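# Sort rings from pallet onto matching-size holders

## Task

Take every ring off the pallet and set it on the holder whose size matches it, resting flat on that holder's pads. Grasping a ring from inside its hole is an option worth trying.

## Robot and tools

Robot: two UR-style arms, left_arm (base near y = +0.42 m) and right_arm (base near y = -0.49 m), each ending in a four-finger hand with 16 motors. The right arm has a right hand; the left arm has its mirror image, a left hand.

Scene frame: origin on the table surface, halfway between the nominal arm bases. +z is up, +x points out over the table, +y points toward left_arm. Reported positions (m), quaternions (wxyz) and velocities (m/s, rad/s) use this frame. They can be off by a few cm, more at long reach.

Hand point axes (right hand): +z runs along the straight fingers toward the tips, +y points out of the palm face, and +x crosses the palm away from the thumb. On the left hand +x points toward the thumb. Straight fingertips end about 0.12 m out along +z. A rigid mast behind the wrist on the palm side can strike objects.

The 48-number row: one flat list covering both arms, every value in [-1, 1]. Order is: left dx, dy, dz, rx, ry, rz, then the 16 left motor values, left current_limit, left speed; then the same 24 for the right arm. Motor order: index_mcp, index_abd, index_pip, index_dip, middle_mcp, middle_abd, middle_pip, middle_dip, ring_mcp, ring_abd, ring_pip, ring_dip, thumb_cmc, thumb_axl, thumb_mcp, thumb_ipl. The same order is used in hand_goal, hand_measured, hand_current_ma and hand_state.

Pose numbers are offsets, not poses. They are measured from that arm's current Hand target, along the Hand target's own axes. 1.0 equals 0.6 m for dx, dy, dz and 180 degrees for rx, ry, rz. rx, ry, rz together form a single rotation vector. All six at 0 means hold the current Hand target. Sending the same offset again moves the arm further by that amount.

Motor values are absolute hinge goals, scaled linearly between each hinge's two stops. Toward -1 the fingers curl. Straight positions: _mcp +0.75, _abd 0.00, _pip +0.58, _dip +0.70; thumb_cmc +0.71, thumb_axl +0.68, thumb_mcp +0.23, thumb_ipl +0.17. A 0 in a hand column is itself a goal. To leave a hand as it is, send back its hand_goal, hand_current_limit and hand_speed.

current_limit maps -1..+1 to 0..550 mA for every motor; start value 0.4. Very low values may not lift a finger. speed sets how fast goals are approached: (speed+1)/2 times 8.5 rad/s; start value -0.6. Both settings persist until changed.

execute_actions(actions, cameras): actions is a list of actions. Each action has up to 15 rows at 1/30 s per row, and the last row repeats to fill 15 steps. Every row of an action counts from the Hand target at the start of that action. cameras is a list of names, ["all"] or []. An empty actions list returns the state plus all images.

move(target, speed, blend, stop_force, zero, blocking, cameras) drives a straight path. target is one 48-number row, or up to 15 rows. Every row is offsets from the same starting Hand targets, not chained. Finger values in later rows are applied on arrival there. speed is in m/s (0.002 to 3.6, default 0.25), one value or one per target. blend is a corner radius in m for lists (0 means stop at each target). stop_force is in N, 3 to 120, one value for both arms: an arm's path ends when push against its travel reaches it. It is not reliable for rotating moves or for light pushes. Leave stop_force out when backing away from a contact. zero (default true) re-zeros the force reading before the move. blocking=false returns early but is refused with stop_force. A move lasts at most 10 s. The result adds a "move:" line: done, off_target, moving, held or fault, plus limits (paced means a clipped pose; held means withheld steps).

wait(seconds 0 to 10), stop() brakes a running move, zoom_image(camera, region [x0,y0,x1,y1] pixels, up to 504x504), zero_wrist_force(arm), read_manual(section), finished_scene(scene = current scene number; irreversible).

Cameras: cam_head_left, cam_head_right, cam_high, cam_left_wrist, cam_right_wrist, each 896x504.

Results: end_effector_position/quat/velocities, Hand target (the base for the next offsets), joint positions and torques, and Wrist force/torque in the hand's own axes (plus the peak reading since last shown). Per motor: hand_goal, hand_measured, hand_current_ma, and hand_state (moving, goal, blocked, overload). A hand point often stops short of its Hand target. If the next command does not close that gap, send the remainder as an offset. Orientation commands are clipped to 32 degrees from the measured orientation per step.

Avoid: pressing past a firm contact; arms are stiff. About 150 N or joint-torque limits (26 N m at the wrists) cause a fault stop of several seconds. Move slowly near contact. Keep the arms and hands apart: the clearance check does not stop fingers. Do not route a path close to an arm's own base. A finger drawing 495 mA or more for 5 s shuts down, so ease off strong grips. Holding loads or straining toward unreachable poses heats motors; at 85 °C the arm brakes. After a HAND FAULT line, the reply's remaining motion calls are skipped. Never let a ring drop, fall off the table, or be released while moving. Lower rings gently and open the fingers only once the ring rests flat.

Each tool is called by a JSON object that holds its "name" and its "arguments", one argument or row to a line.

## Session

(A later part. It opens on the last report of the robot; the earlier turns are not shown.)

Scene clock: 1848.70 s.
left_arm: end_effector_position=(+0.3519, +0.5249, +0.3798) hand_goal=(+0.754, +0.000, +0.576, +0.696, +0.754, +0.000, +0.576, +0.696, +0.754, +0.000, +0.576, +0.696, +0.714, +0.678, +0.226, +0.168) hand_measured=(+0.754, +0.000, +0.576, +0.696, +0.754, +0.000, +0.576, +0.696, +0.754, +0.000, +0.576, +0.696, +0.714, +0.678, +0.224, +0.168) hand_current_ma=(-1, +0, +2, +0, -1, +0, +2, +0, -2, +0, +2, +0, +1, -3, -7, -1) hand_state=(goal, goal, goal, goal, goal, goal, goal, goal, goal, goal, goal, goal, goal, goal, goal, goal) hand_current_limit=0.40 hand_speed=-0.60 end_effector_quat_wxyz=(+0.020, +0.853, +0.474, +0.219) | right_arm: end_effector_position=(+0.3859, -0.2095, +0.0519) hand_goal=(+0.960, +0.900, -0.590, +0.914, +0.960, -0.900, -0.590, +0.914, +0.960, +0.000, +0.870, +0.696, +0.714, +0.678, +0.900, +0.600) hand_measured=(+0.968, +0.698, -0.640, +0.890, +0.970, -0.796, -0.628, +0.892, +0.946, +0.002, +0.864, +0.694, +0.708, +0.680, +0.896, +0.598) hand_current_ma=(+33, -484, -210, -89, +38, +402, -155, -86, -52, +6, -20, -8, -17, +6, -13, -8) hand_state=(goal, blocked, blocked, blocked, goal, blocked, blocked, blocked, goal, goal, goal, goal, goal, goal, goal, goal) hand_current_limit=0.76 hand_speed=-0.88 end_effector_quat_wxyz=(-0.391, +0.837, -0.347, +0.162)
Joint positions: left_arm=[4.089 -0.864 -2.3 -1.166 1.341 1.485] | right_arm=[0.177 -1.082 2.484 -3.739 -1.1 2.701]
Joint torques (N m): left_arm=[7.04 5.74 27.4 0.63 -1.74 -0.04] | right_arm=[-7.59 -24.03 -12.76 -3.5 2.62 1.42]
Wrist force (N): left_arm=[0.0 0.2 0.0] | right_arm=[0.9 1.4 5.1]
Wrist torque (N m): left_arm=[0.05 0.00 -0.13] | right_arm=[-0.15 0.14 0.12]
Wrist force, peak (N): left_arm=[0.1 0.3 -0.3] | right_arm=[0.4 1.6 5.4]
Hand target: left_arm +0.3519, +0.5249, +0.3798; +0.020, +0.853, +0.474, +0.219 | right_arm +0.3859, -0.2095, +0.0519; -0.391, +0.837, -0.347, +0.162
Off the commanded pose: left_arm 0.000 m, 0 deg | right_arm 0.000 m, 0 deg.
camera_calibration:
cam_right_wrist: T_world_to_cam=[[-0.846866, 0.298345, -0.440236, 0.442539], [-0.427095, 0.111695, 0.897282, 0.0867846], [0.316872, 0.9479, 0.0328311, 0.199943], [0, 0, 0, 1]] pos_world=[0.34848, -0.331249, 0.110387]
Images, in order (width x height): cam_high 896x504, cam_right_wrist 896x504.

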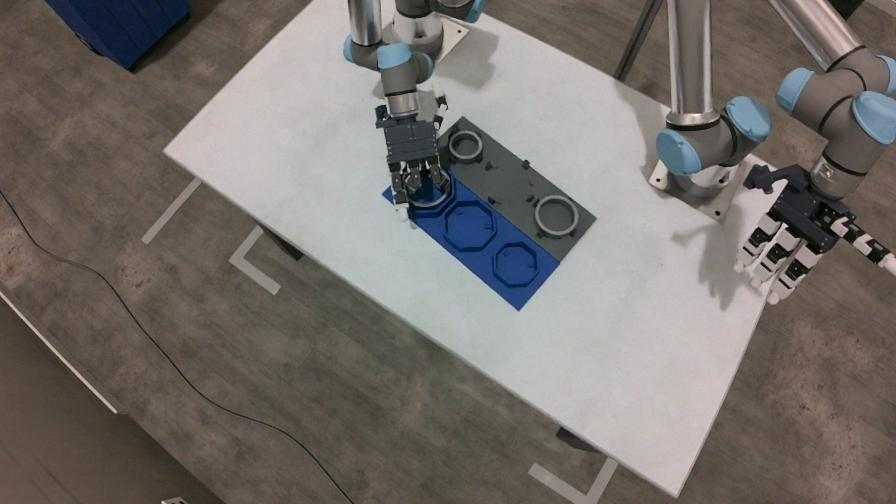

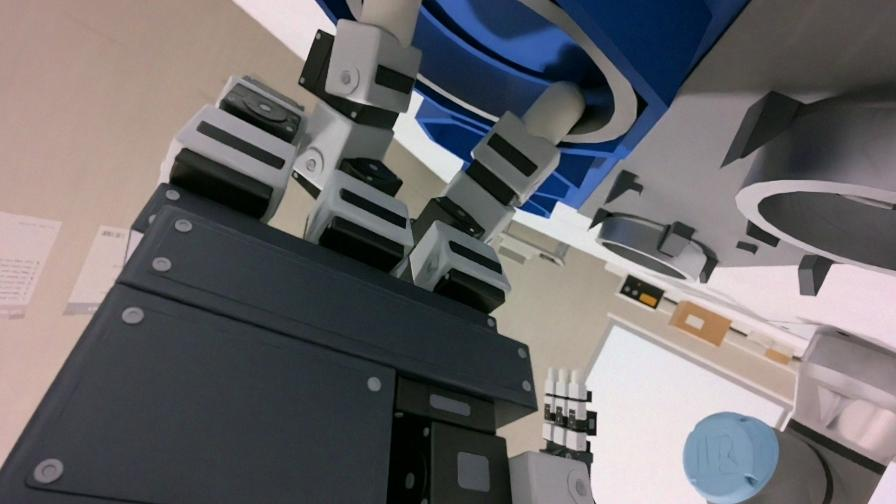

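{"name": "execute_actions", "arguments": {
  "actions": [
    [[0,0,0,0,0,0,0.754,0,0.576,0.696,0.754,0,0.576,0.696,0.754,0,0.576,0.696,0.714,0.678,0.226,0.168,0.4,-0.6,0,0,0,0,0,0,0.96,0.3,-0.59,0.914,0.96,-0.3,-0.59,0.914,0.96,0,0.87,0.696,0.714,0.678,0.9,0.6,0.4,-0.88]],
    [[0,0,0,0,0,0,0.754,0,0.576,0.696,0.754,0,0.576,0.696,0.754,0,0.576,0.696,0.714,0.678,0.226,0.168,0.4,-0.6,0,0,0,0,0,0,0.96,0.3,-0.59,0.914,0.96,-0.3,-0.59,0.914,0.96,0,0.87,0.696,0.714,0.678,0.9,0.6,0.4,-0.88]],
    [[0,0,0,0,0,0,0.754,0,0.576,0.696,0.754,0,0.576,0.696,0.754,0,0.576,0.696,0.714,0.678,0.226,0.168,0.4,-0.6,0,0,0,0,0,0,0.96,0.3,-0.59,0.914,0.96,-0.3,-0.59,0.914,0.96,0,0.87,0.696,0.714,0.678,0.9,0.6,0.4,-0.88]]
  ]
}}

{"name": "move", "arguments": {
  "target": [
    [0,0,0,0,0,0,0.754,0,0.576,0.696,0.754,0,0.576,0.696,0.754,0,0.576,0.696,0.714,0.678,0.226,0.168,0.4,-0.6,0,-0.0766,-0.0643,0,0,0,0.96,0.3,-0.59,0.914,0.96,-0.3,-0.59,0.914,0.96,0,0.87,0.696,0.714,0.678,0.9,0.6,0.4,-0.88],
    [0,0,0,0,0,0,0.754,0,0.576,0.696,0.754,0,0.576,0.696,0.754,0,0.576,0.696,0.714,0.678,0.226,0.168,0.4,-0.6,-0.0383,-0.0702,-0.072,0,0,0,0.96,-0.18,-0.59,0.914,0.96,0,0.87,0.696,0.96,0.18,-0.59,0.914,0.714,0.678,0.9,0.6,0.4,-0.6]
  ],
  "speed": 0.05
}}

{"name": "move", "arguments": {
  "target": [0,0,0,0,0,0,0.754,0,0.576,0.696,0.754,0,0.576,0.696,0.754,0,0.576,0.696,0.714,0.678,0.226,0.168,0.4,-0.6,0,0.0255,0.0214,0,0,0,0.96,-0.18,-0.59,0.914,0.96,0,0.87,0.696,0.96,0.18,-0.59,0.914,0.714,0.678,0.9,0.6,0.76,-0.88],
  "speed": 0.05,
  "cameras": ["cam_head_left", "cam_head_right", "cam_high", "cam_right_wrist"]
}}

{"name": "zoom_image", "arguments": {
  "camera": "cam_head_left",
  "region": [540, 130, 680, 270]
}}

{"name": "zoom_image", "arguments": {
  "camera": "cam_high",
  "region": [370, 130, 480, 240]
}}

{"name": "zoom_image", "arguments": {
  "camera": "cam_head_right",
  "region": [540, 130, 680, 270]
}}

Scene clock: 1872.90 s.
left_arm: end_effector_position=(+0.3519, +0.5249, +0.3798) hand_goal=(+0.754, +0.000, +0.576, +0.696, +0.754, +0.000, +0.576, +0.696, +0.754, +0.000, +0.576, +0.696, +0.714, +0.678, +0.226, +0.168) hand_measured=(+0.754, +0.000, +0.576, +0.696, +0.754, +0.000, +0.576, +0.696, +0.754, +0.000, +0.576, +0.696, +0.714, +0.678, +0.224, +0.168) hand_current_ma=(-1, +0, +2, +0, -1, +0, +2, +0, -2, +0, +2, +0, +1, -3, -7, -1) hand_state=(goal, goal, goal, goal, goal, goal, goal, goal, goal, goal, goal, goal, goal, goal, goal, goal) hand_current_limit=0.40 hand_speed=-0.60 end_effector_quat_wxyz=(+0.020, +0.853, +0.474, +0.219) | right_arm: end_effector_position=(+0.3859, -0.2095, +0.0519) hand_goal=(+0.960, +0.300, -0.590, +0.914, +0.960, -0.300, -0.590, +0.914, +0.960, +0.000, +0.870, +0.696, +0.714, +0.678, +0.900, +0.600) hand_measured=(+0.950, +0.302, -0.592, +0.912, +0.952, -0.302, -0.592, +0.912, +0.946, +0.002, +0.864, +0.694, +0.708, +0.680, +0.896, +0.598) hand_current_ma=(-36, +8, -9, -8, -31, -8, -7, -9, -52, +6, -20, -8, -17, +6, -13, -8) hand_state=(goal, goal, goal, goal, goal, goal, goal, goal, goal, goal, goal, goal, goal, goal, goal, goal) hand_current_limit=0.40 hand_speed=-0.88 end_effector_quat_wxyz=(-0.391, +0.837, -0.347, +0.162)
Joint positions: left_arm=[4.089 -0.864 -2.3 -1.166 1.341 1.485] | right_arm=[0.177 -1.082 2.484 -3.739 -1.1 2.701]
Joint torques (N m): left_arm=[7.07 5.51 26.44 0.64 -1.74 0] | right_arm=[4.15 -34.33 -10.65 -1.29 0.97 1.13]
Wrist force (N): left_arm=[-0.2 0.2 -0.1] | right_arm=[-0.5 0.6 0.0]
Wrist torque (N m): left_arm=[0.06 0.02 -0.15] | right_arm=[0.02 0.05 0.09]
Wrist force, peak (N): left_arm=[0.0 0.4 -0.1] | right_arm=[0.6 1.7 5.5]
Hand target: left_arm +0.3519, +0.5249, +0.3798; +0.020, +0.853, +0.474, +0.219 | right_arm +0.3859, -0.2095, +0.0519; -0.391, +0.837, -0.347, +0.162
Off the commanded pose: left_arm 0.000 m, 0 deg | right_arm 0.000 m, 0 deg.

Scene clock: 1876.53 s.
left_arm: end_effector_position=(+0.3519, +0.5249, +0.3798) hand_goal=(+0.754, +0.000, +0.576, +0.696, +0.754, +0.000, +0.576, +0.696, +0.754, +0.000, +0.576, +0.696, +0.714, +0.678, +0.226, +0.168) hand_measured=(+0.754, +0.000, +0.576, +0.696, +0.754, +0.000, +0.576, +0.696, +0.754, +0.000, +0.576, +0.696, +0.714, +0.678, +0.224, +0.168) hand_current_ma=(-1, +0, +2, +0, -1, +0, +2, +0, -2, +0, +2, +0, +1, -3, -7, -1) hand_state=(goal, goal, goal, goal, goal, goal, goal, goal, goal, goal, goal, goal, goal, goal, goal, goal) hand_current_limit=0.40 hand_speed=-0.60 end_effector_quat_wxyz=(+0.020, +0.853, +0.474, +0.219) | right_arm: end_effector_position=(+0.3654, -0.1975, +0.1120) hand_goal=(+0.960, -0.180, -0.590, +0.914, +0.960, +0.000, +0.870, +0.696, +0.960, +0.180, -0.590, +0.914, +0.714, +0.678, +0.900, +0.600) hand_measured=(+0.950, -0.176, -0.592, +0.912, +0.952, -0.004, +0.862, +0.698, +0.946, +0.176, -0.588, +0.912, +0.708, +0.680, +0.896, +0.598) hand_current_ma=(-36, +10, -8, -8, -31, -9, -25, +8, -52, -9, +9, -8, -17, +6, -13, -8) hand_state=(goal, goal, goal, goal, goal, goal, goal, goal, goal, goal, goal, goal, goal, goal, goal, goal) hand_current_limit=0.40 hand_speed=-0.60 end_effector_quat_wxyz=(-0.391, +0.837, -0.347, +0.162)
Joint positions: left_arm=[4.089 -0.864 -2.3 -1.166 1.341 1.485] | right_arm=[0.224 -1.314 2.501 -3.54 -1.132 2.738]
Joint torques (N m): left_arm=[6.56 5.38 26.62 0.58 -1.84 -0.05] | right_arm=[12.32 -30.04 -2.88 -4.31 -2.04 1.6]
Wrist force (N): left_arm=[0.0 0.2 -0.2] | right_arm=[-0.5 0.4 -0.3]
Wrist torque (N m): left_arm=[0.06 -0.01 -0.13] | right_arm=[0.02 0.07 -0.07]
Wrist force, peak (N): left_arm=[0.1 0.4 -0.2] | right_arm=[-0.9 0.6 -0.4]
Hand target: left_arm +0.3519, +0.5249, +0.3798; +0.020, +0.853, +0.474, +0.219 | right_arm +0.3654, -0.1975, +0.1120; -0.391, +0.837, -0.347, +0.162
Off the commanded pose: left_arm 0.000 m, 0 deg | right_arm 0.000 m, 0 deg.
move: done

Scene clock: 1877.47 s.
left_arm: end_effector_position=(+0.3519, +0.5249, +0.3798) hand_goal=(+0.754, +0.000, +0.576, +0.696, +0.754, +0.000, +0.576, +0.696, +0.754, +0.000, +0.576, +0.696, +0.714, +0.678, +0.226, +0.168) hand_measured=(+0.754, +0.000, +0.576, +0.696, +0.754, +0.000, +0.576, +0.696, +0.754, +0.000, +0.576, +0.696, +0.714, +0.678, +0.224, +0.168) hand_current_ma=(-1, +0, +2, +0, -1, +0, +2, +0, -2, +0, +2, +0, +1, -3, -7, -1) hand_state=(goal, goal, goal, goal, goal, goal, goal, goal, goal, goal, goal, goal, goal, goal, goal, goal) hand_current_limit=0.40 hand_speed=-0.60 end_effector_quat_wxyz=(+0.020, +0.853, +0.474, +0.219) | right_arm: end_effector_position=(+0.3654, -0.1975, +0.0920) hand_goal=(+0.960, -0.180, -0.590, +0.914, +0.960, +0.000, +0.870, +0.696, +0.960, +0.180, -0.590, +0.914, +0.714, +0.678, +0.900, +0.600) hand_measured=(+0.950, -0.176, -0.592, +0.912, +0.952, -0.004, +0.862, +0.698, +0.946, +0.176, -0.588, +0.912, +0.708, +0.680, +0.896, +0.598) hand_current_ma=(-36, +10, -8, -8, -31, -9, -24, +8, -52, -9, +9, -8, -17, +6, -13, -8) hand_state=(goal, goal, goal, goal, goal, goal, goal, goal, goal, goal, goal, goal, goal, goal, goal, goal) hand_current_limit=0.76 hand_speed=-0.88 end_effector_quat_wxyz=(-0.391, +0.837, -0.347, +0.162)
Joint positions: left_arm=[4.089 -0.864 -2.3 -1.166 1.341 1.485] | right_arm=[0.224 -1.24 2.509 -3.622 -1.132 2.738]
Joint torques (N m): left_arm=[6.78 5.32 26.26 0.77 -1.71 -0.09] | right_arm=[11.83 -14.21 -2.31 -4.92 -2.3 1.64]
Wrist force (N): left_arm=[0.1 0.3 -0.1] | right_arm=[-0.8 0.5 0.0]
Wrist torque (N m): left_arm=[0.06 -0.02 -0.12] | right_arm=[0.01 0.09 -0.09]
Wrist force, peak (N): left_arm=[0.1 0.5 0.2] | right_arm=[-0.7 0.8 0.0]
Hand target: left_arm +0.3519, +0.5249, +0.3798; +0.020, +0.853, +0.474, +0.219 | right_arm +0.3654, -0.1975, +0.0920; -0.391, +0.837, -0.347, +0.162
Off the commanded pose: left_arm 0.000 m, 0 deg | right_arm 0.000 m, 0 deg.
move: done
camera_calibration:
cam_right_wrist: T_world_to_cam=[[-0.846866, 0.298345, -0.440236, 0.439251], [-0.427095, 0.111695, 0.897282, 0.0407078], [0.316872, 0.9479, 0.0328311, 0.193748], [0, 0, 0, 1]] pos_world=[0.32798, -0.319249, 0.150487]
Images, in order (width x height): cam_head_left 896x504, cam_head_right 896x504, cam_high 896x504, cam_right_wrist 896x504.

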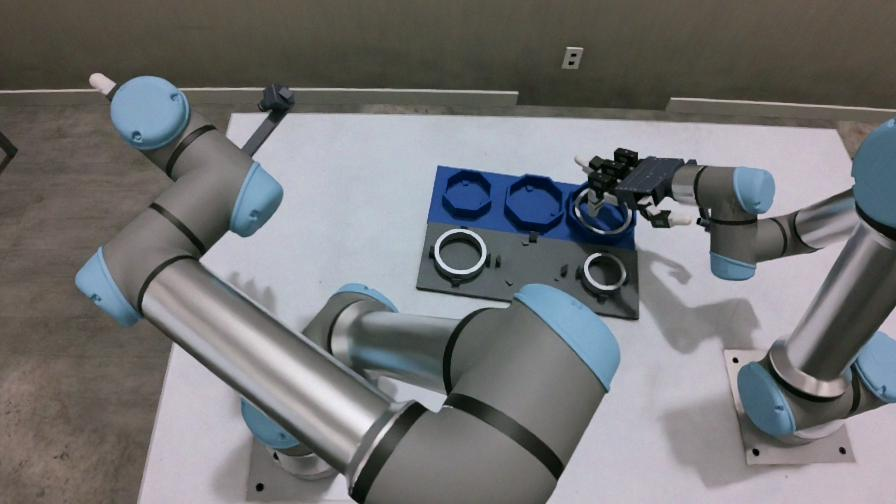

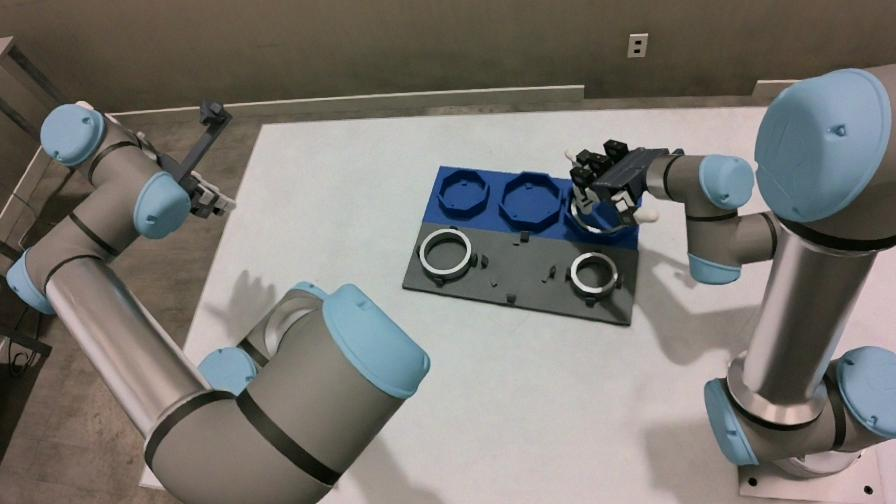

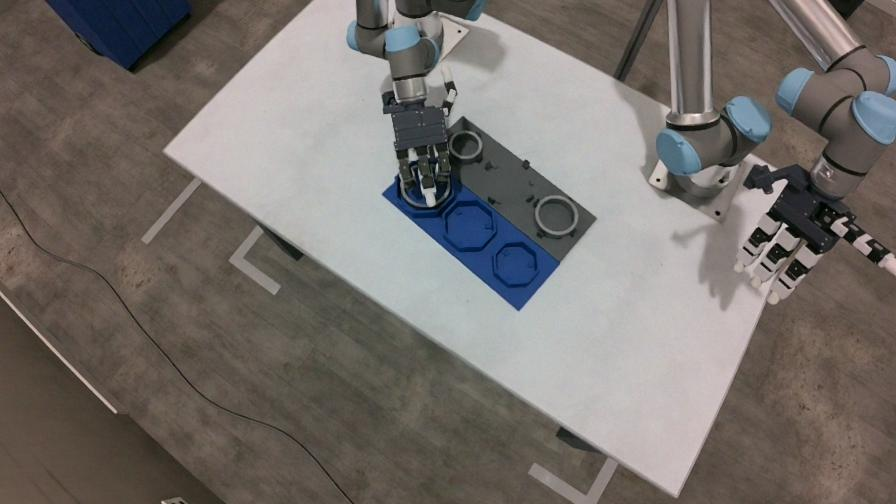

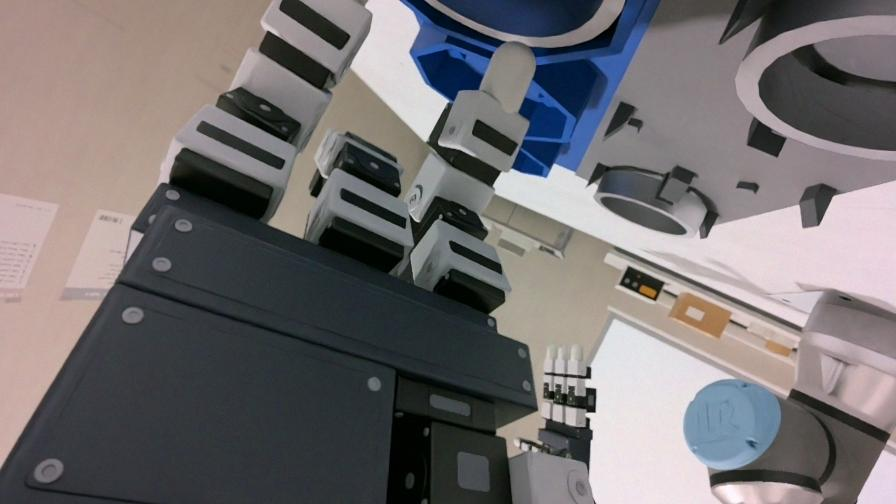

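Scaled by 3.600 from the camera's 896x504 image, which has a finer 1280x720 frame.

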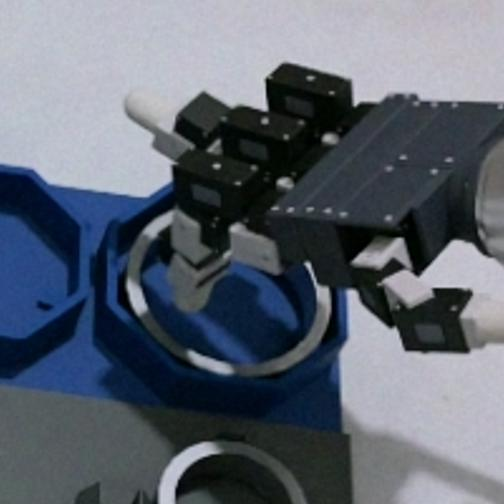

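Scaled by 4.582 from the camera's 896x504 image, which has a finer 1280x720 frame.

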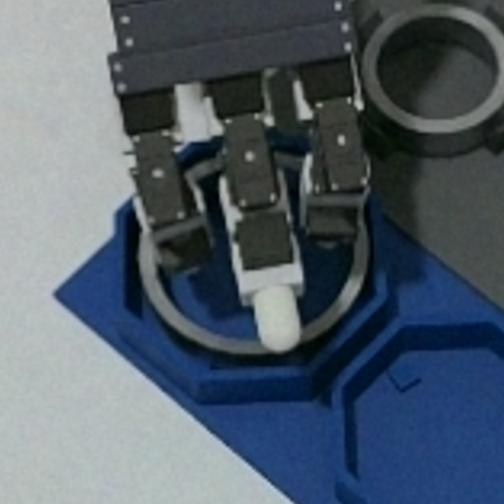

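Scaled by 3.600 from the camera's 896x504 image, which has a finer 1280x720 frame.

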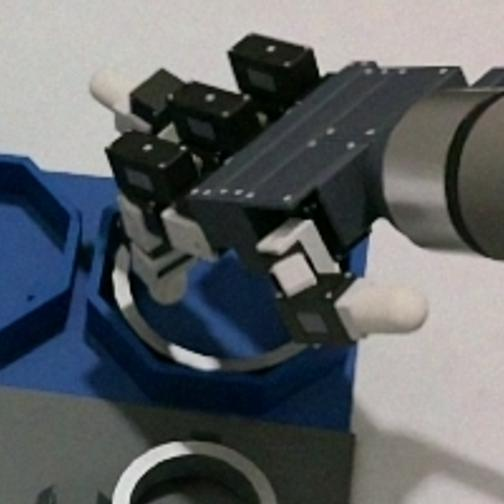

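{"name": "move", "arguments": {
  "target": [0,0,0,0,0,0,0.754,0,0.576,0.696,0.754,0,0.576,0.696,0.754,0,0.576,0.696,0.714,0.678,0.226,0.168,0.4,-0.6,0,0.0511,0.0429,0,0,0,0.96,-0.18,-0.59,0.914,0.96,0,0.87,0.696,0.96,0.18,-0.59,0.914,0.714,0.678,0.9,0.6,0.76,-0.88],
  "speed": 0.04,
  "stop_force": 5,
  "cameras": ["cam_head_left", "cam_head_right", "cam_high", "cam_right_wrist"]
}}

{"name": "zoom_image", "arguments": {
  "camera": "cam_high",
  "region": [370, 130, 480, 240]
}}

{"name": "zoom_image", "arguments": {
  "camera": "cam_head_right",
  "region": [540, 130, 680, 270]
}}

Scene clock: 1890.83 s.
left_arm: end_effector_position=(+0.3519, +0.5249, +0.3798) hand_goal=(+0.754, +0.000, +0.576, +0.696, +0.754, +0.000, +0.576, +0.696, +0.754, +0.000, +0.576, +0.696, +0.714, +0.678, +0.226, +0.168) hand_measured=(+0.754, +0.000, +0.576, +0.696, +0.754, +0.000, +0.576, +0.696, +0.754, +0.000, +0.576, +0.696, +0.714, +0.678, +0.224, +0.168) hand_current_ma=(-1, +0, +2, +0, -1, +0, +2, +0, -2, +0, +2, +0, +1, -3, -7, -1) hand_state=(goal, goal, goal, goal, goal, goal, goal, goal, goal, goal, goal, goal, goal, goal, goal, goal) hand_current_limit=0.40 hand_speed=-0.60 end_effector_quat_wxyz=(+0.020, +0.853, +0.474, +0.219) | right_arm: end_effector_position=(+0.3654, -0.1975, +0.0520) hand_goal=(+0.960, -0.180, -0.590, +0.914, +0.960, +0.000, +0.870, +0.696, +0.960, +0.180, -0.590, +0.914, +0.714, +0.678, +0.900, +0.600) hand_measured=(+0.950, -0.176, -0.592, +0.912, +0.952, -0.004, +0.862, +0.698, +0.946, +0.176, -0.588, +0.912, +0.708, +0.680, +0.896, +0.598) hand_current_ma=(-36, +10, -8, -8, -31, -9, -24, +8, -52, -9, +9, -8, -17, +6, -13, -8) hand_state=(goal, goal, goal, goal, goal, goal, goal, goal, goal, goal, goal, goal, goal, goal, goal, goal) hand_current_limit=0.76 hand_speed=-0.88 end_effector_quat_wxyz=(-0.391, +0.837, -0.347, +0.162)
Joint positions: left_arm=[4.089 -0.864 -2.3 -1.166 1.341 1.485] | right_arm=[0.224 -1.084 2.511 -3.781 -1.132 2.738]
Joint torques (N m): left_arm=[7.14 5.25 27.1 0.71 -1.73 -0.11] | right_arm=[11.85 -19.22 -14.1 -4.36 -1.82 1.69]
Wrist force (N): left_arm=[0.0 0.1 0.0] | right_arm=[-0.7 0.5 -0.2]
Wrist torque (N m): left_arm=[0.04 0.00 -0.13] | right_arm=[0.03 0.09 -0.08]
Wrist force, peak (N): left_arm=[0.0 0.5 -0.1] | right_arm=[-1.0 0.6 -0.1]
Hand target: left_arm +0.3519, +0.5249, +0.3798; +0.020, +0.853, +0.474, +0.219 | right_arm +0.3654, -0.1975, +0.0520; -0.391, +0.837, -0.347, +0.162
Off the commanded pose: left_arm 0.000 m, 0 deg | right_arm 0.000 m, 0 deg.
move: done
camera_calibration:
cam_right_wrist: T_world_to_cam=[[-0.846866, 0.298345, -0.440236, 0.421598], [-0.427095, 0.111695, 0.897282, 0.0766888], [0.316872, 0.9479, 0.0328311, 0.195064], [0, 0, 0, 1]] pos_world=[0.32798, -0.319249, 0.110387]
Images, in order (width x height): cam_head_left 896x504, cam_head_right 896x504, cam_high 896x504, cam_right_wrist 896x504.

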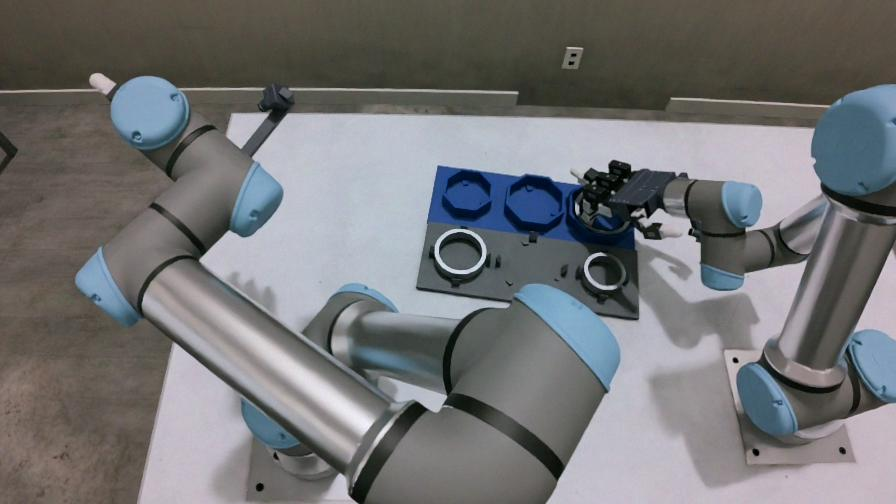

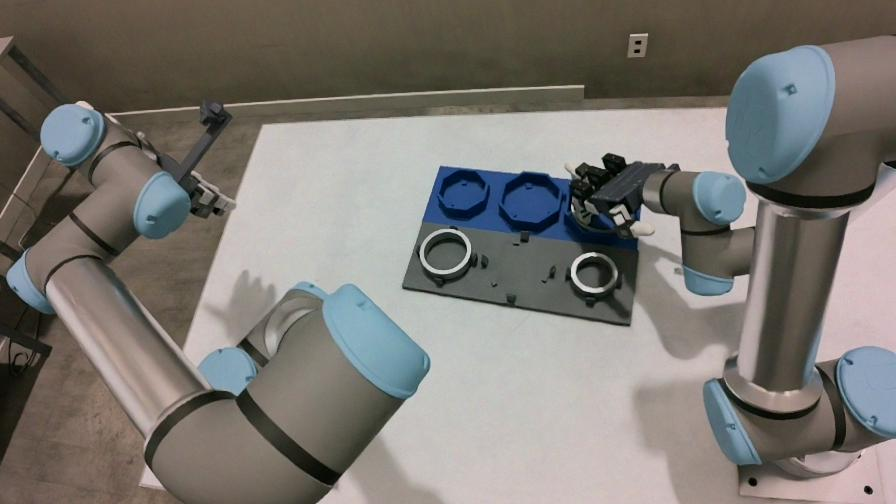

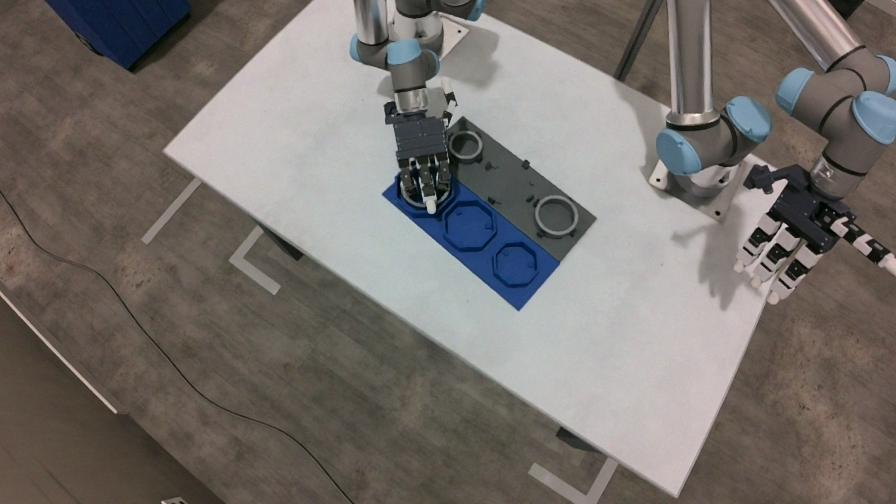

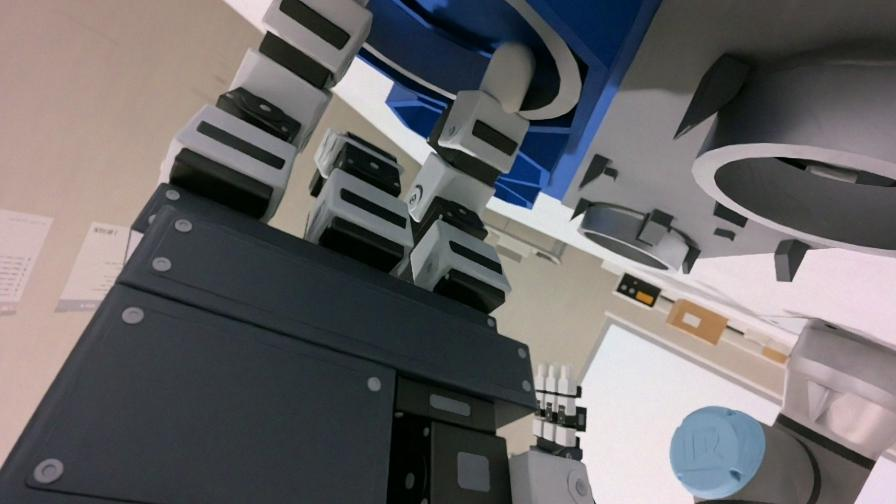

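Scaled by 4.582 from the camera's 896x504 image, which has a finer 1280x720 frame.

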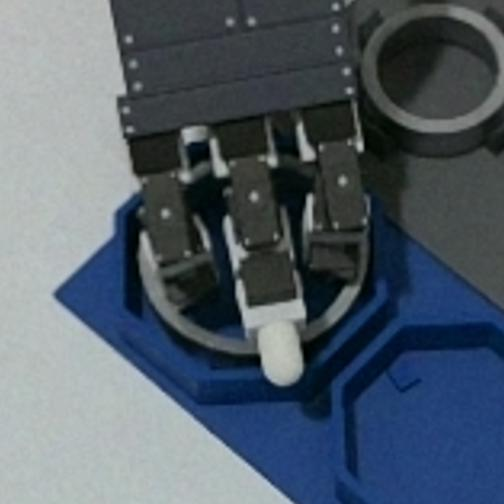

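Scaled by 3.600 from the camera's 896x504 image, which has a finer 1280x720 frame.

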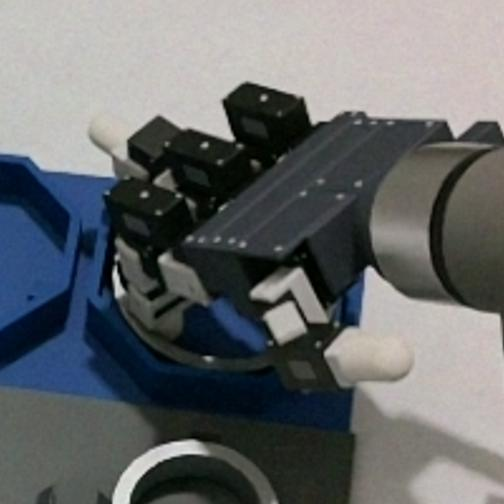

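Inserted without contact. Grip and check positions.

{"name": "execute_actions", "arguments": {
  "actions": [
    [[0,0,0,0,0,0,0.754,0,0.576,0.696,0.754,0,0.576,0.696,0.754,0,0.576,0.696,0.714,0.678,0.226,0.168,0.4,-0.6,0,0,0,0,0,0,0.96,0.6,-0.59,0.914,0.96,0,0.87,0.696,0.96,-0.6,-0.59,0.914,0.714,0.678,0.9,0.6,0.76,-0.88]],
    [[0,0,0,0,0,0,0.754,0,0.576,0.696,0.754,0,0.576,0.696,0.754,0,0.576,0.696,0.714,0.678,0.226,0.168,0.4,-0.6,0,0,0,0,0,0,0.96,0.6,-0.59,0.914,0.96,0,0.87,0.696,0.96,-0.6,-0.59,0.914,0.714,0.678,0.9,0.6,0.76,-0.88]],
    [[0,0,0,0,0,0,0.754,0,0.576,0.696,0.754,0,0.576,0.696,0.754,0,0.576,0.696,0.714,0.678,0.226,0.168,0.4,-0.6,0,0,0,0,0,0,0.96,0.6,-0.59,0.914,0.96,0,0.87,0.696,0.96,-0.6,-0.59,0.914,0.714,0.678,0.9,0.6,0.76,-0.88]]
  ]
}}

{"name": "move", "arguments": {
  "target": [0,0,0,0,0,0,0.754,0,0.576,0.696,0.754,0,0.576,0.696,0.754,0,0.576,0.696,0.714,0.678,0.226,0.168,0.4,-0.6,0,-0.0511,-0.0429,0,0,0,0.96,0.6,-0.59,0.914,0.96,0,0.87,0.696,0.96,-0.6,-0.59,0.914,0.714,0.678,0.9,0.6,0.76,-0.88],
  "speed": 0.04,
  "cameras": ["cam_head_left", "cam_head_right", "cam_high", "cam_right_wrist"]
}}

{"name": "zoom_image", "arguments": {
  "camera": "cam_high",
  "region": [370, 130, 480, 240]
}}

{"name": "zoom_image", "arguments": {
  "camera": "cam_head_left",
  "region": [540, 130, 680, 270]
}}

{"name": "zoom_image", "arguments": {
  "camera": "cam_right_wrist",
  "region": [330, 0, 650, 180]
}}

Scene clock: 1903.07 s.
left_arm: end_effector_position=(+0.3519, +0.5249, +0.3798) hand_goal=(+0.754, +0.000, +0.576, +0.696, +0.754, +0.000, +0.576, +0.696, +0.754, +0.000, +0.576, +0.696, +0.714, +0.678, +0.226, +0.168) hand_measured=(+0.754, +0.000, +0.576, +0.696, +0.754, +0.000, +0.576, +0.696, +0.754, +0.000, +0.576, +0.696, +0.714, +0.678, +0.224, +0.168) hand_current_ma=(-1, +0, +2, +0, -1, +0, +2, +0, -2, +0, +2, +0, +1, -3, -7, -1) hand_state=(goal, goal, goal, goal, goal, goal, goal, goal, goal, goal, goal, goal, goal, goal, goal, goal) hand_current_limit=0.40 hand_speed=-0.60 end_effector_quat_wxyz=(+0.020, +0.853, +0.474, +0.219) | right_arm: end_effector_position=(+0.3654, -0.1975, +0.0520) hand_goal=(+0.960, +0.600, -0.590, +0.914, +0.960, +0.000, +0.870, +0.696, +0.960, -0.600, -0.590, +0.914, +0.714, +0.678, +0.900, +0.600) hand_measured=(+0.950, -0.038, -0.588, +0.912, +0.952, -0.004, +0.862, +0.698, +0.948, +0.012, -0.586, +0.914, +0.708, +0.680, +0.896, +0.598) hand_current_ma=(-36, -484, +9, -4, -31, -9, -24, +8, -49, +484, +12, -1, -17, +6, -13, -8) hand_state=(goal, blocked, goal, goal, goal, goal, goal, goal, goal, blocked, goal, goal, goal, goal, goal, goal) hand_current_limit=0.76 hand_speed=-0.88 end_effector_quat_wxyz=(-0.391, +0.837, -0.347, +0.162)
Joint positions: left_arm=[4.089 -0.864 -2.3 -1.166 1.341 1.485] | right_arm=[0.224 -1.084 2.511 -3.781 -1.132 2.738]
Joint torques (N m): left_arm=[6.75 5.45 26.37 0.58 -1.74 -0.05] | right_arm=[11.12 -20.58 -11.23 -3.88 0.77 1.47]
Wrist force (N): left_arm=[0.0 -0.1 -0.2] | right_arm=[-0.9 1.5 0.7]
Wrist torque (N m): left_arm=[0.03 0.00 -0.13] | right_arm=[-0.04 0.02 -0.05]
Wrist force, peak (N): left_arm=[0.0 0.3 -0.3] | right_arm=[-1.0 1.6 0.6]
Hand target: left_arm +0.3519, +0.5249, +0.3798; +0.020, +0.853, +0.474, +0.219 | right_arm +0.3654, -0.1975, +0.0520; -0.391, +0.837, -0.347, +0.162
Off the commanded pose: left_arm 0.000 m, 0 deg | right_arm 0.000 m, 0 deg.

Scene clock: 1904.53 s.
left_arm: end_effector_position=(+0.3519, +0.5249, +0.3798) hand_goal=(+0.754, +0.000, +0.576, +0.696, +0.754, +0.000, +0.576, +0.696, +0.754, +0.000, +0.576, +0.696, +0.714, +0.678, +0.226, +0.168) hand_measured=(+0.754, +0.000, +0.576, +0.696, +0.754, +0.000, +0.576, +0.696, +0.754, +0.000, +0.576, +0.696, +0.714, +0.678, +0.224, +0.168) hand_current_ma=(-1, +0, +2, +0, -1, +0, +2, +0, -2, +0, +2, +0, +1, -3, -7, -1) hand_state=(goal, goal, goal, goal, goal, goal, goal, goal, goal, goal, goal, goal, goal, goal, goal, goal) hand_current_limit=0.40 hand_speed=-0.60 end_effector_quat_wxyz=(+0.020, +0.853, +0.474, +0.219) | right_arm: end_effector_position=(+0.3654, -0.1975, +0.0920) hand_goal=(+0.960, +0.600, -0.590, +0.914, +0.960, +0.000, +0.870, +0.696, +0.960, -0.600, -0.590, +0.914, +0.714, +0.678, +0.900, +0.600) hand_measured=(+0.936, -0.038, -0.578, +0.916, +0.952, -0.004, +0.862, +0.698, +0.932, -0.030, -0.584, +0.914, +0.708, +0.680, +0.896, +0.598) hand_current_ma=(-100, -484, +41, +3, -31, -9, -24, +7, -113, +484, +21, +0, -17, +6, -13, -8) hand_state=(blocked, blocked, goal, goal, goal, goal, goal, goal, blocked, blocked, goal, goal, goal, goal, goal, goal) hand_current_limit=0.76 hand_speed=-0.88 end_effector_quat_wxyz=(-0.391, +0.837, -0.347, +0.162)
Joint positions: left_arm=[4.089 -0.864 -2.3 -1.166 1.341 1.485] | right_arm=[0.224 -1.239 2.509 -3.622 -1.132 2.738]
Joint torques (N m): left_arm=[7.01 5.23 27.01 0.66 -1.71 -0.1] | right_arm=[-11.3 -32.66 -19.51 -2.62 3.03 -1.58]
Wrist force (N): left_arm=[-0.2 0.2 0.1] | right_arm=[-0.6 5.5 3.5]
Wrist torque (N m): left_arm=[0.03 0.02 -0.15] | right_arm=[-0.32 -0.01 0.10]
Wrist force, peak (N): left_arm=[-0.2 0.4 -0.1] | right_arm=[-0.8 5.5 3.8]
Hand target: left_arm +0.3519, +0.5249, +0.3798; +0.020, +0.853, +0.474, +0.219 | right_arm +0.3654, -0.1975, +0.0920; -0.391, +0.837, -0.347, +0.162
Off the commanded pose: left_arm 0.000 m, 0 deg | right_arm 0.000 m, 0 deg.
move: done
camera_calibration:
cam_right_wrist: T_world_to_cam=[[-0.846906, 0.298269, -0.440211, 0.439192], [-0.427082, 0.111645, 0.897294, 0.040776], [0.316782, 0.94793, 0.0328324, 0.19379], [0, 0, 0, 1]] pos_world=[0.32798, -0.319249, 0.150387]
Images, in order (width x height): cam_head_left 896x504, cam_head_right 896x504, cam_high 896x504, cam_right_wrist 896x504.

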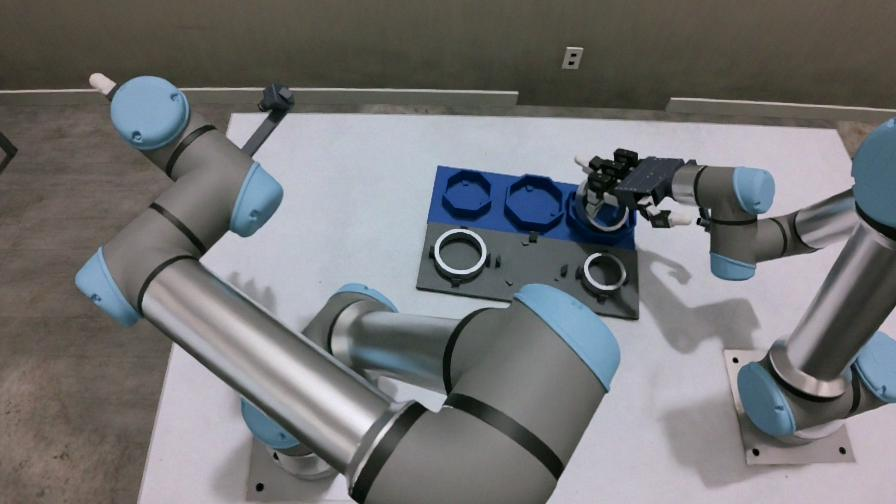

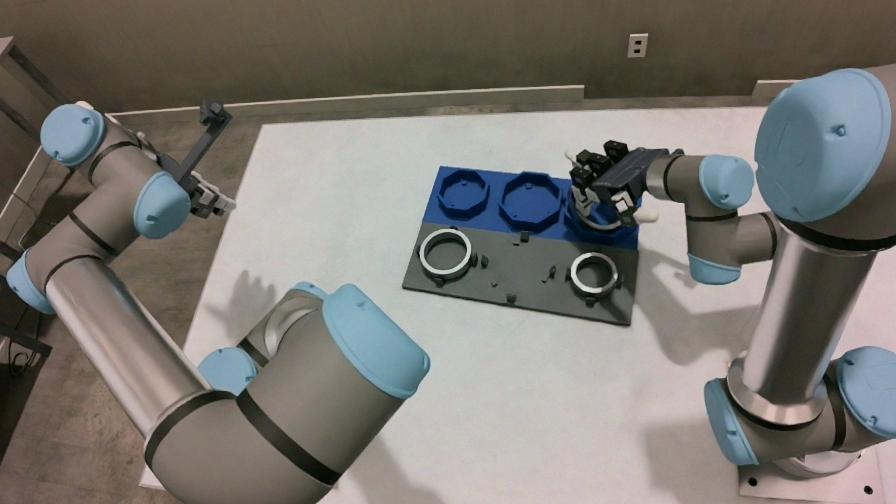

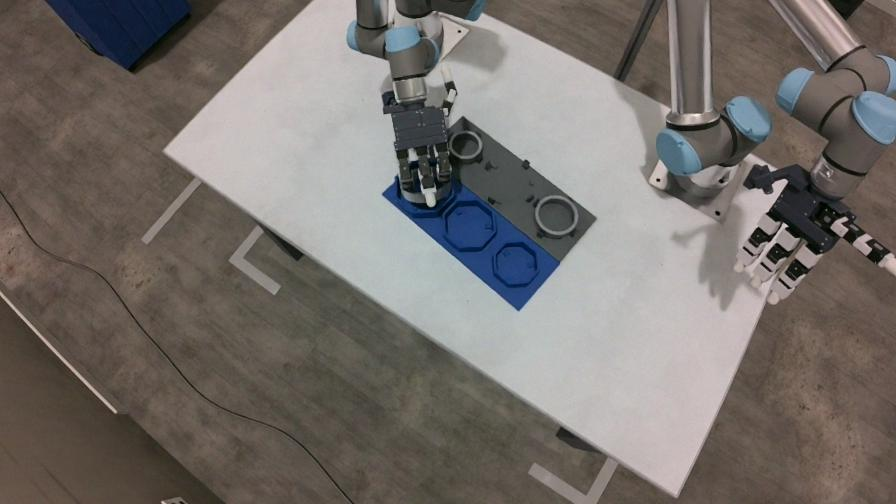

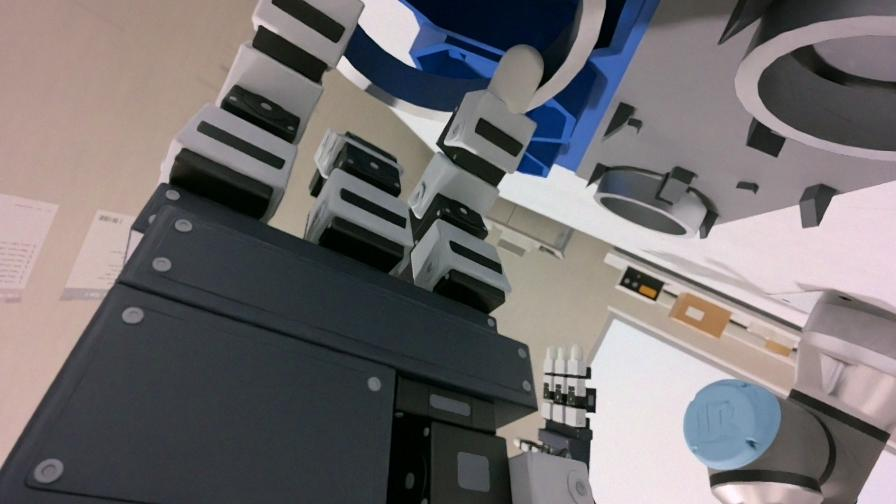

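Scaled by 4.582 from the camera's 896x504 image, which has a finer 1280x720 frame.

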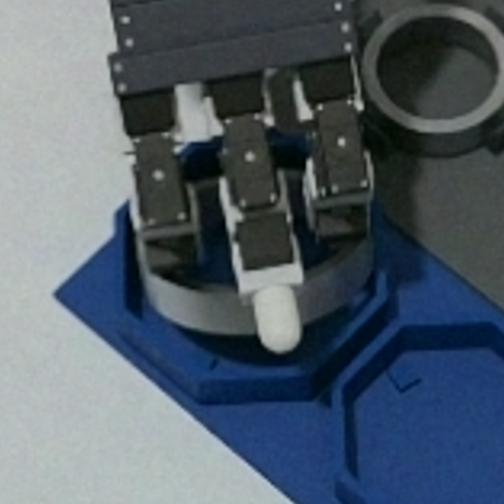

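Scaled by 3.600 from the camera's 896x504 image, which has a finer 1280x720 frame.

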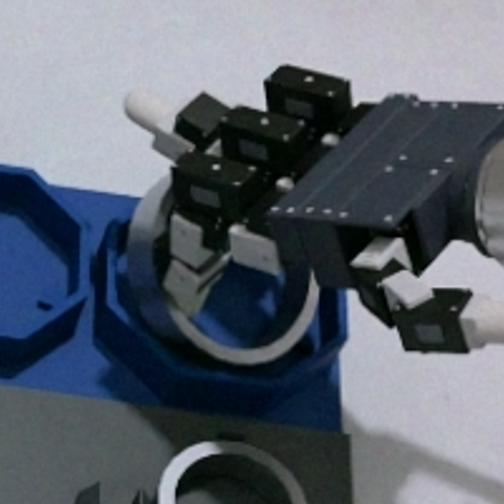

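Scaled by 1.575 from the camera's 896x504 image, which has a finer 1280x720 frame.

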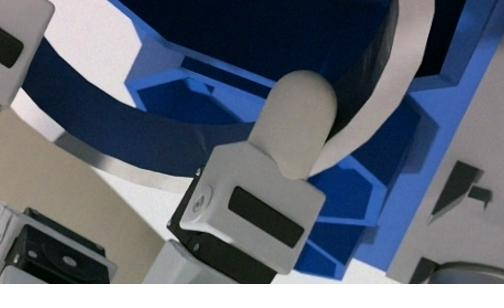

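{"name": "move", "arguments": {
  "target": [
    [0,0,0,0,0,0,0.754,0,0.576,0.696,0.754,0,0.576,0.696,0.754,0,0.576,0.696,0.714,0.678,0.226,0.168,0.4,-0.6,0,-0.0638,-0.0536,0,0,0,0.96,0.6,-0.59,0.914,0.96,0,0.87,0.696,0.96,-0.6,-0.59,0.914,0.714,0.678,0.9,0.6,0.76,-0.88],
    [0,0,0,0,0,0,0.754,0,0.576,0.696,0.754,0,0.576,0.696,0.754,0,0.576,0.696,0.714,0.678,0.226,0.168,0.4,-0.6,0,-0.1185,-0.0591,-0.15,0,0,0.96,0.6,-0.59,0.914,0.96,0,0.87,0.696,0.96,-0.6,-0.59,0.914,0.714,0.678,0.9,0.6,0.76,-0.88]
  ],
  "speed": 0.08,
  "cameras": ["cam_head_left", "cam_head_right", "cam_high", "cam_right_wrist"]
}}

{"name": "zoom_image", "arguments": {
  "camera": "cam_high",
  "region": [370, 130, 480, 240]
}}

{"name": "zoom_image", "arguments": {
  "camera": "cam_head_left",
  "region": [540, 110, 680, 250]
}}

{"name": "zoom_image", "arguments": {
  "camera": "cam_head_right",
  "region": [540, 110, 680, 250]
}}

Scene clock: 1948.90 s.
left_arm: end_effector_position=(+0.3519, +0.5249, +0.3798) hand_goal=(+0.754, +0.000, +0.576, +0.696, +0.754, +0.000, +0.576, +0.696, +0.754, +0.000, +0.576, +0.696, +0.714, +0.678, +0.226, +0.168) hand_measured=(+0.754, +0.000, +0.576, +0.696, +0.754, +0.000, +0.576, +0.696, +0.754, +0.000, +0.576, +0.696, +0.714, +0.678, +0.224, +0.168) hand_current_ma=(-1, +0, +2, +0, -1, +0, +2, +0, -2, +0, +2, +0, +1, -3, -7, -1) hand_state=(goal, goal, goal, goal, goal, goal, goal, goal, goal, goal, goal, goal, goal, goal, goal, goal) hand_current_limit=0.40 hand_speed=-0.60 end_effector_quat_wxyz=(+0.020, +0.853, +0.474, +0.219) | right_arm: end_effector_position=(+0.3785, -0.1845, +0.1693) hand_goal=(+0.960, +0.600, -0.590, +0.914, +0.960, +0.000, +0.870, +0.696, +0.960, -0.600, -0.590, +0.914, +0.714, +0.678, +0.900, +0.600) hand_measured=(+0.956, -0.038, -0.564, +0.922, +0.952, -0.004, +0.864, +0.698, +0.958, -0.040, -0.574, +0.920, +0.708, +0.680, +0.896, +0.598) hand_current_ma=(-12, -484, +99, +27, -31, -9, -23, +7, -8, +484, +59, +17, -17, +6, -13, -8) hand_state=(goal, blocked, blocked, goal, goal, goal, goal, goal, goal, blocked, goal, goal, goal, goal, goal, goal) hand_current_limit=0.76 hand_speed=-0.88 end_effector_quat_wxyz=(-0.185, +0.905, -0.375, +0.076)
Joint positions: left_arm=[4.089 -0.864 -2.3 -1.166 1.341 1.485] | right_arm=[0.383 -1.421 2.11 -2.629 -1.407 2.744]
Joint torques (N m): left_arm=[7.1 5.41 26.62 0.63 -1.74 -0.24] | right_arm=[11.81 -20.96 -29.27 -1.57 -2.18 1.59]
Wrist force (N): left_arm=[0.0 0.2 -0.1] | right_arm=[0.0 2.8 5.2]
Wrist torque (N m): left_arm=[0.06 0.00 -0.14] | right_arm=[-0.31 -0.18 0.01]
Wrist force, peak (N): left_arm=[0.0 0.4 -0.3] | right_arm=[-0.6 6.2 4.2]
Hand target: left_arm +0.3519, +0.5249, +0.3798; +0.020, +0.853, +0.474, +0.219 | right_arm +0.3785, -0.1845, +0.1693; -0.185, +0.905, -0.375, +0.076
Off the commanded pose: left_arm 0.000 m, 0 deg | right_arm 0.000 m, 0 deg.
move: done
camera_calibration:
cam_right_wrist: T_world_to_cam=[[-0.958314, 0.186727, -0.216257, 0.464107], [-0.122041, 0.416858, 0.900742, -0.0841535], [0.258341, 0.889586, -0.376692, 0.255461], [0, 0, 0, 1]] pos_world=[0.368494, -0.278836, 0.272397]
Images, in order (width x height): cam_head_left 896x504, cam_head_right 896x504, cam_high 896x504, cam_right_wrist 896x504.

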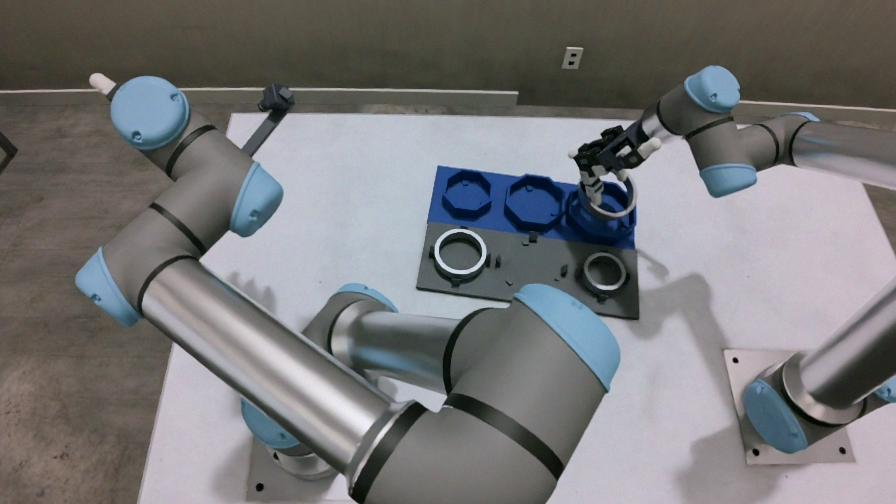

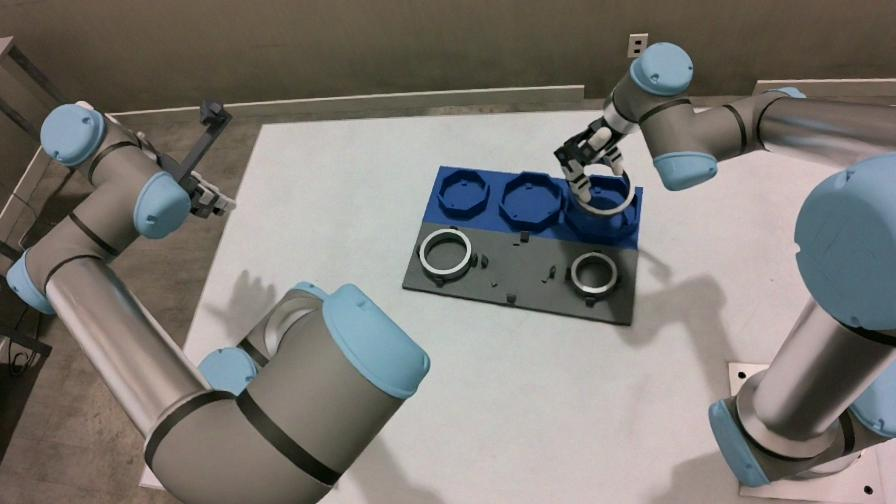

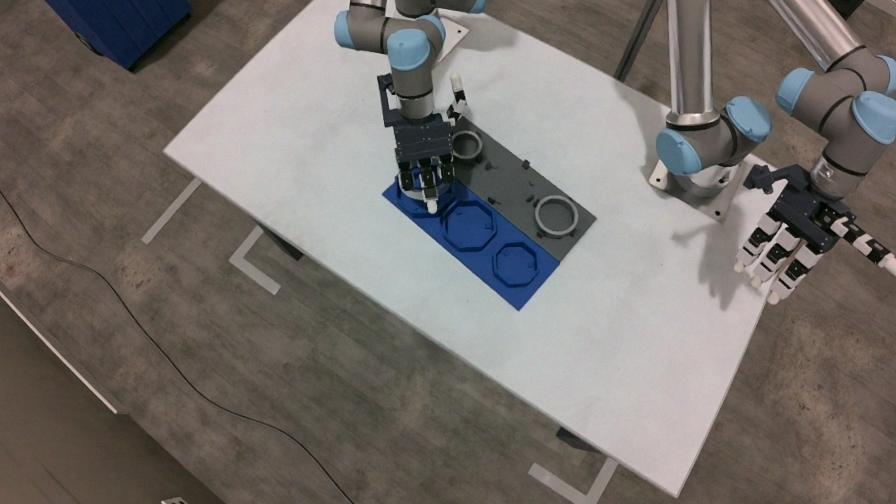

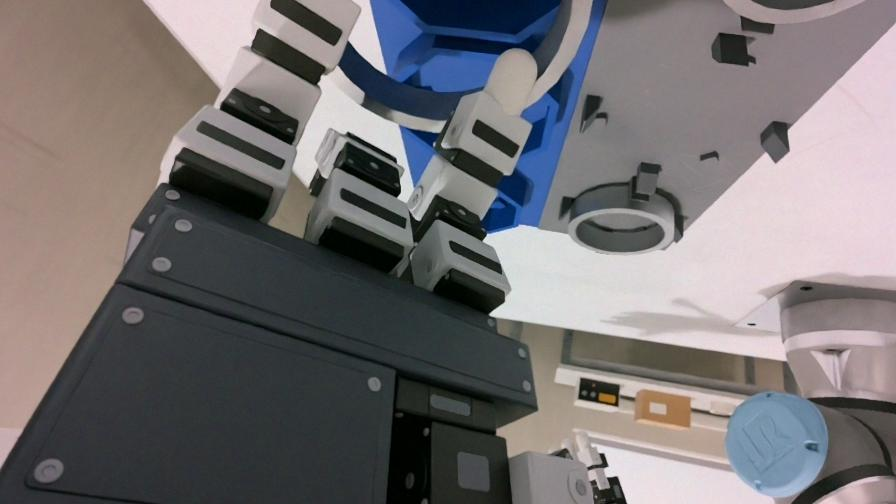

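Scaled by 4.582 from the camera's 896x504 image, which has a finer 1280x720 frame.

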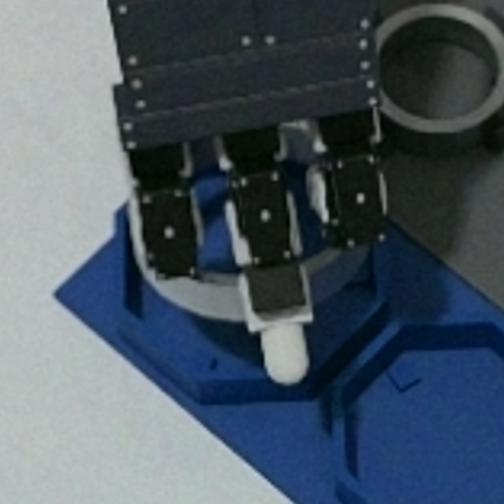

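Scaled by 3.600 from the camera's 896x504 image, which has a finer 1280x720 frame.

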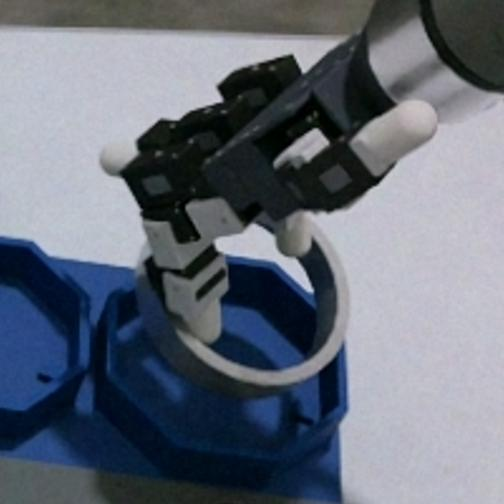

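Scaled by 3.600 from the camera's 896x504 image, which has a finer 1280x720 frame.

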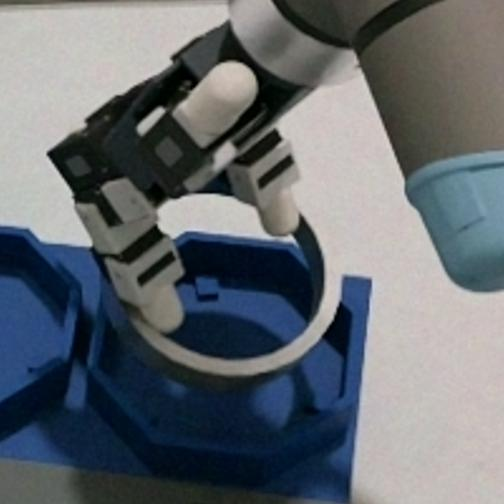

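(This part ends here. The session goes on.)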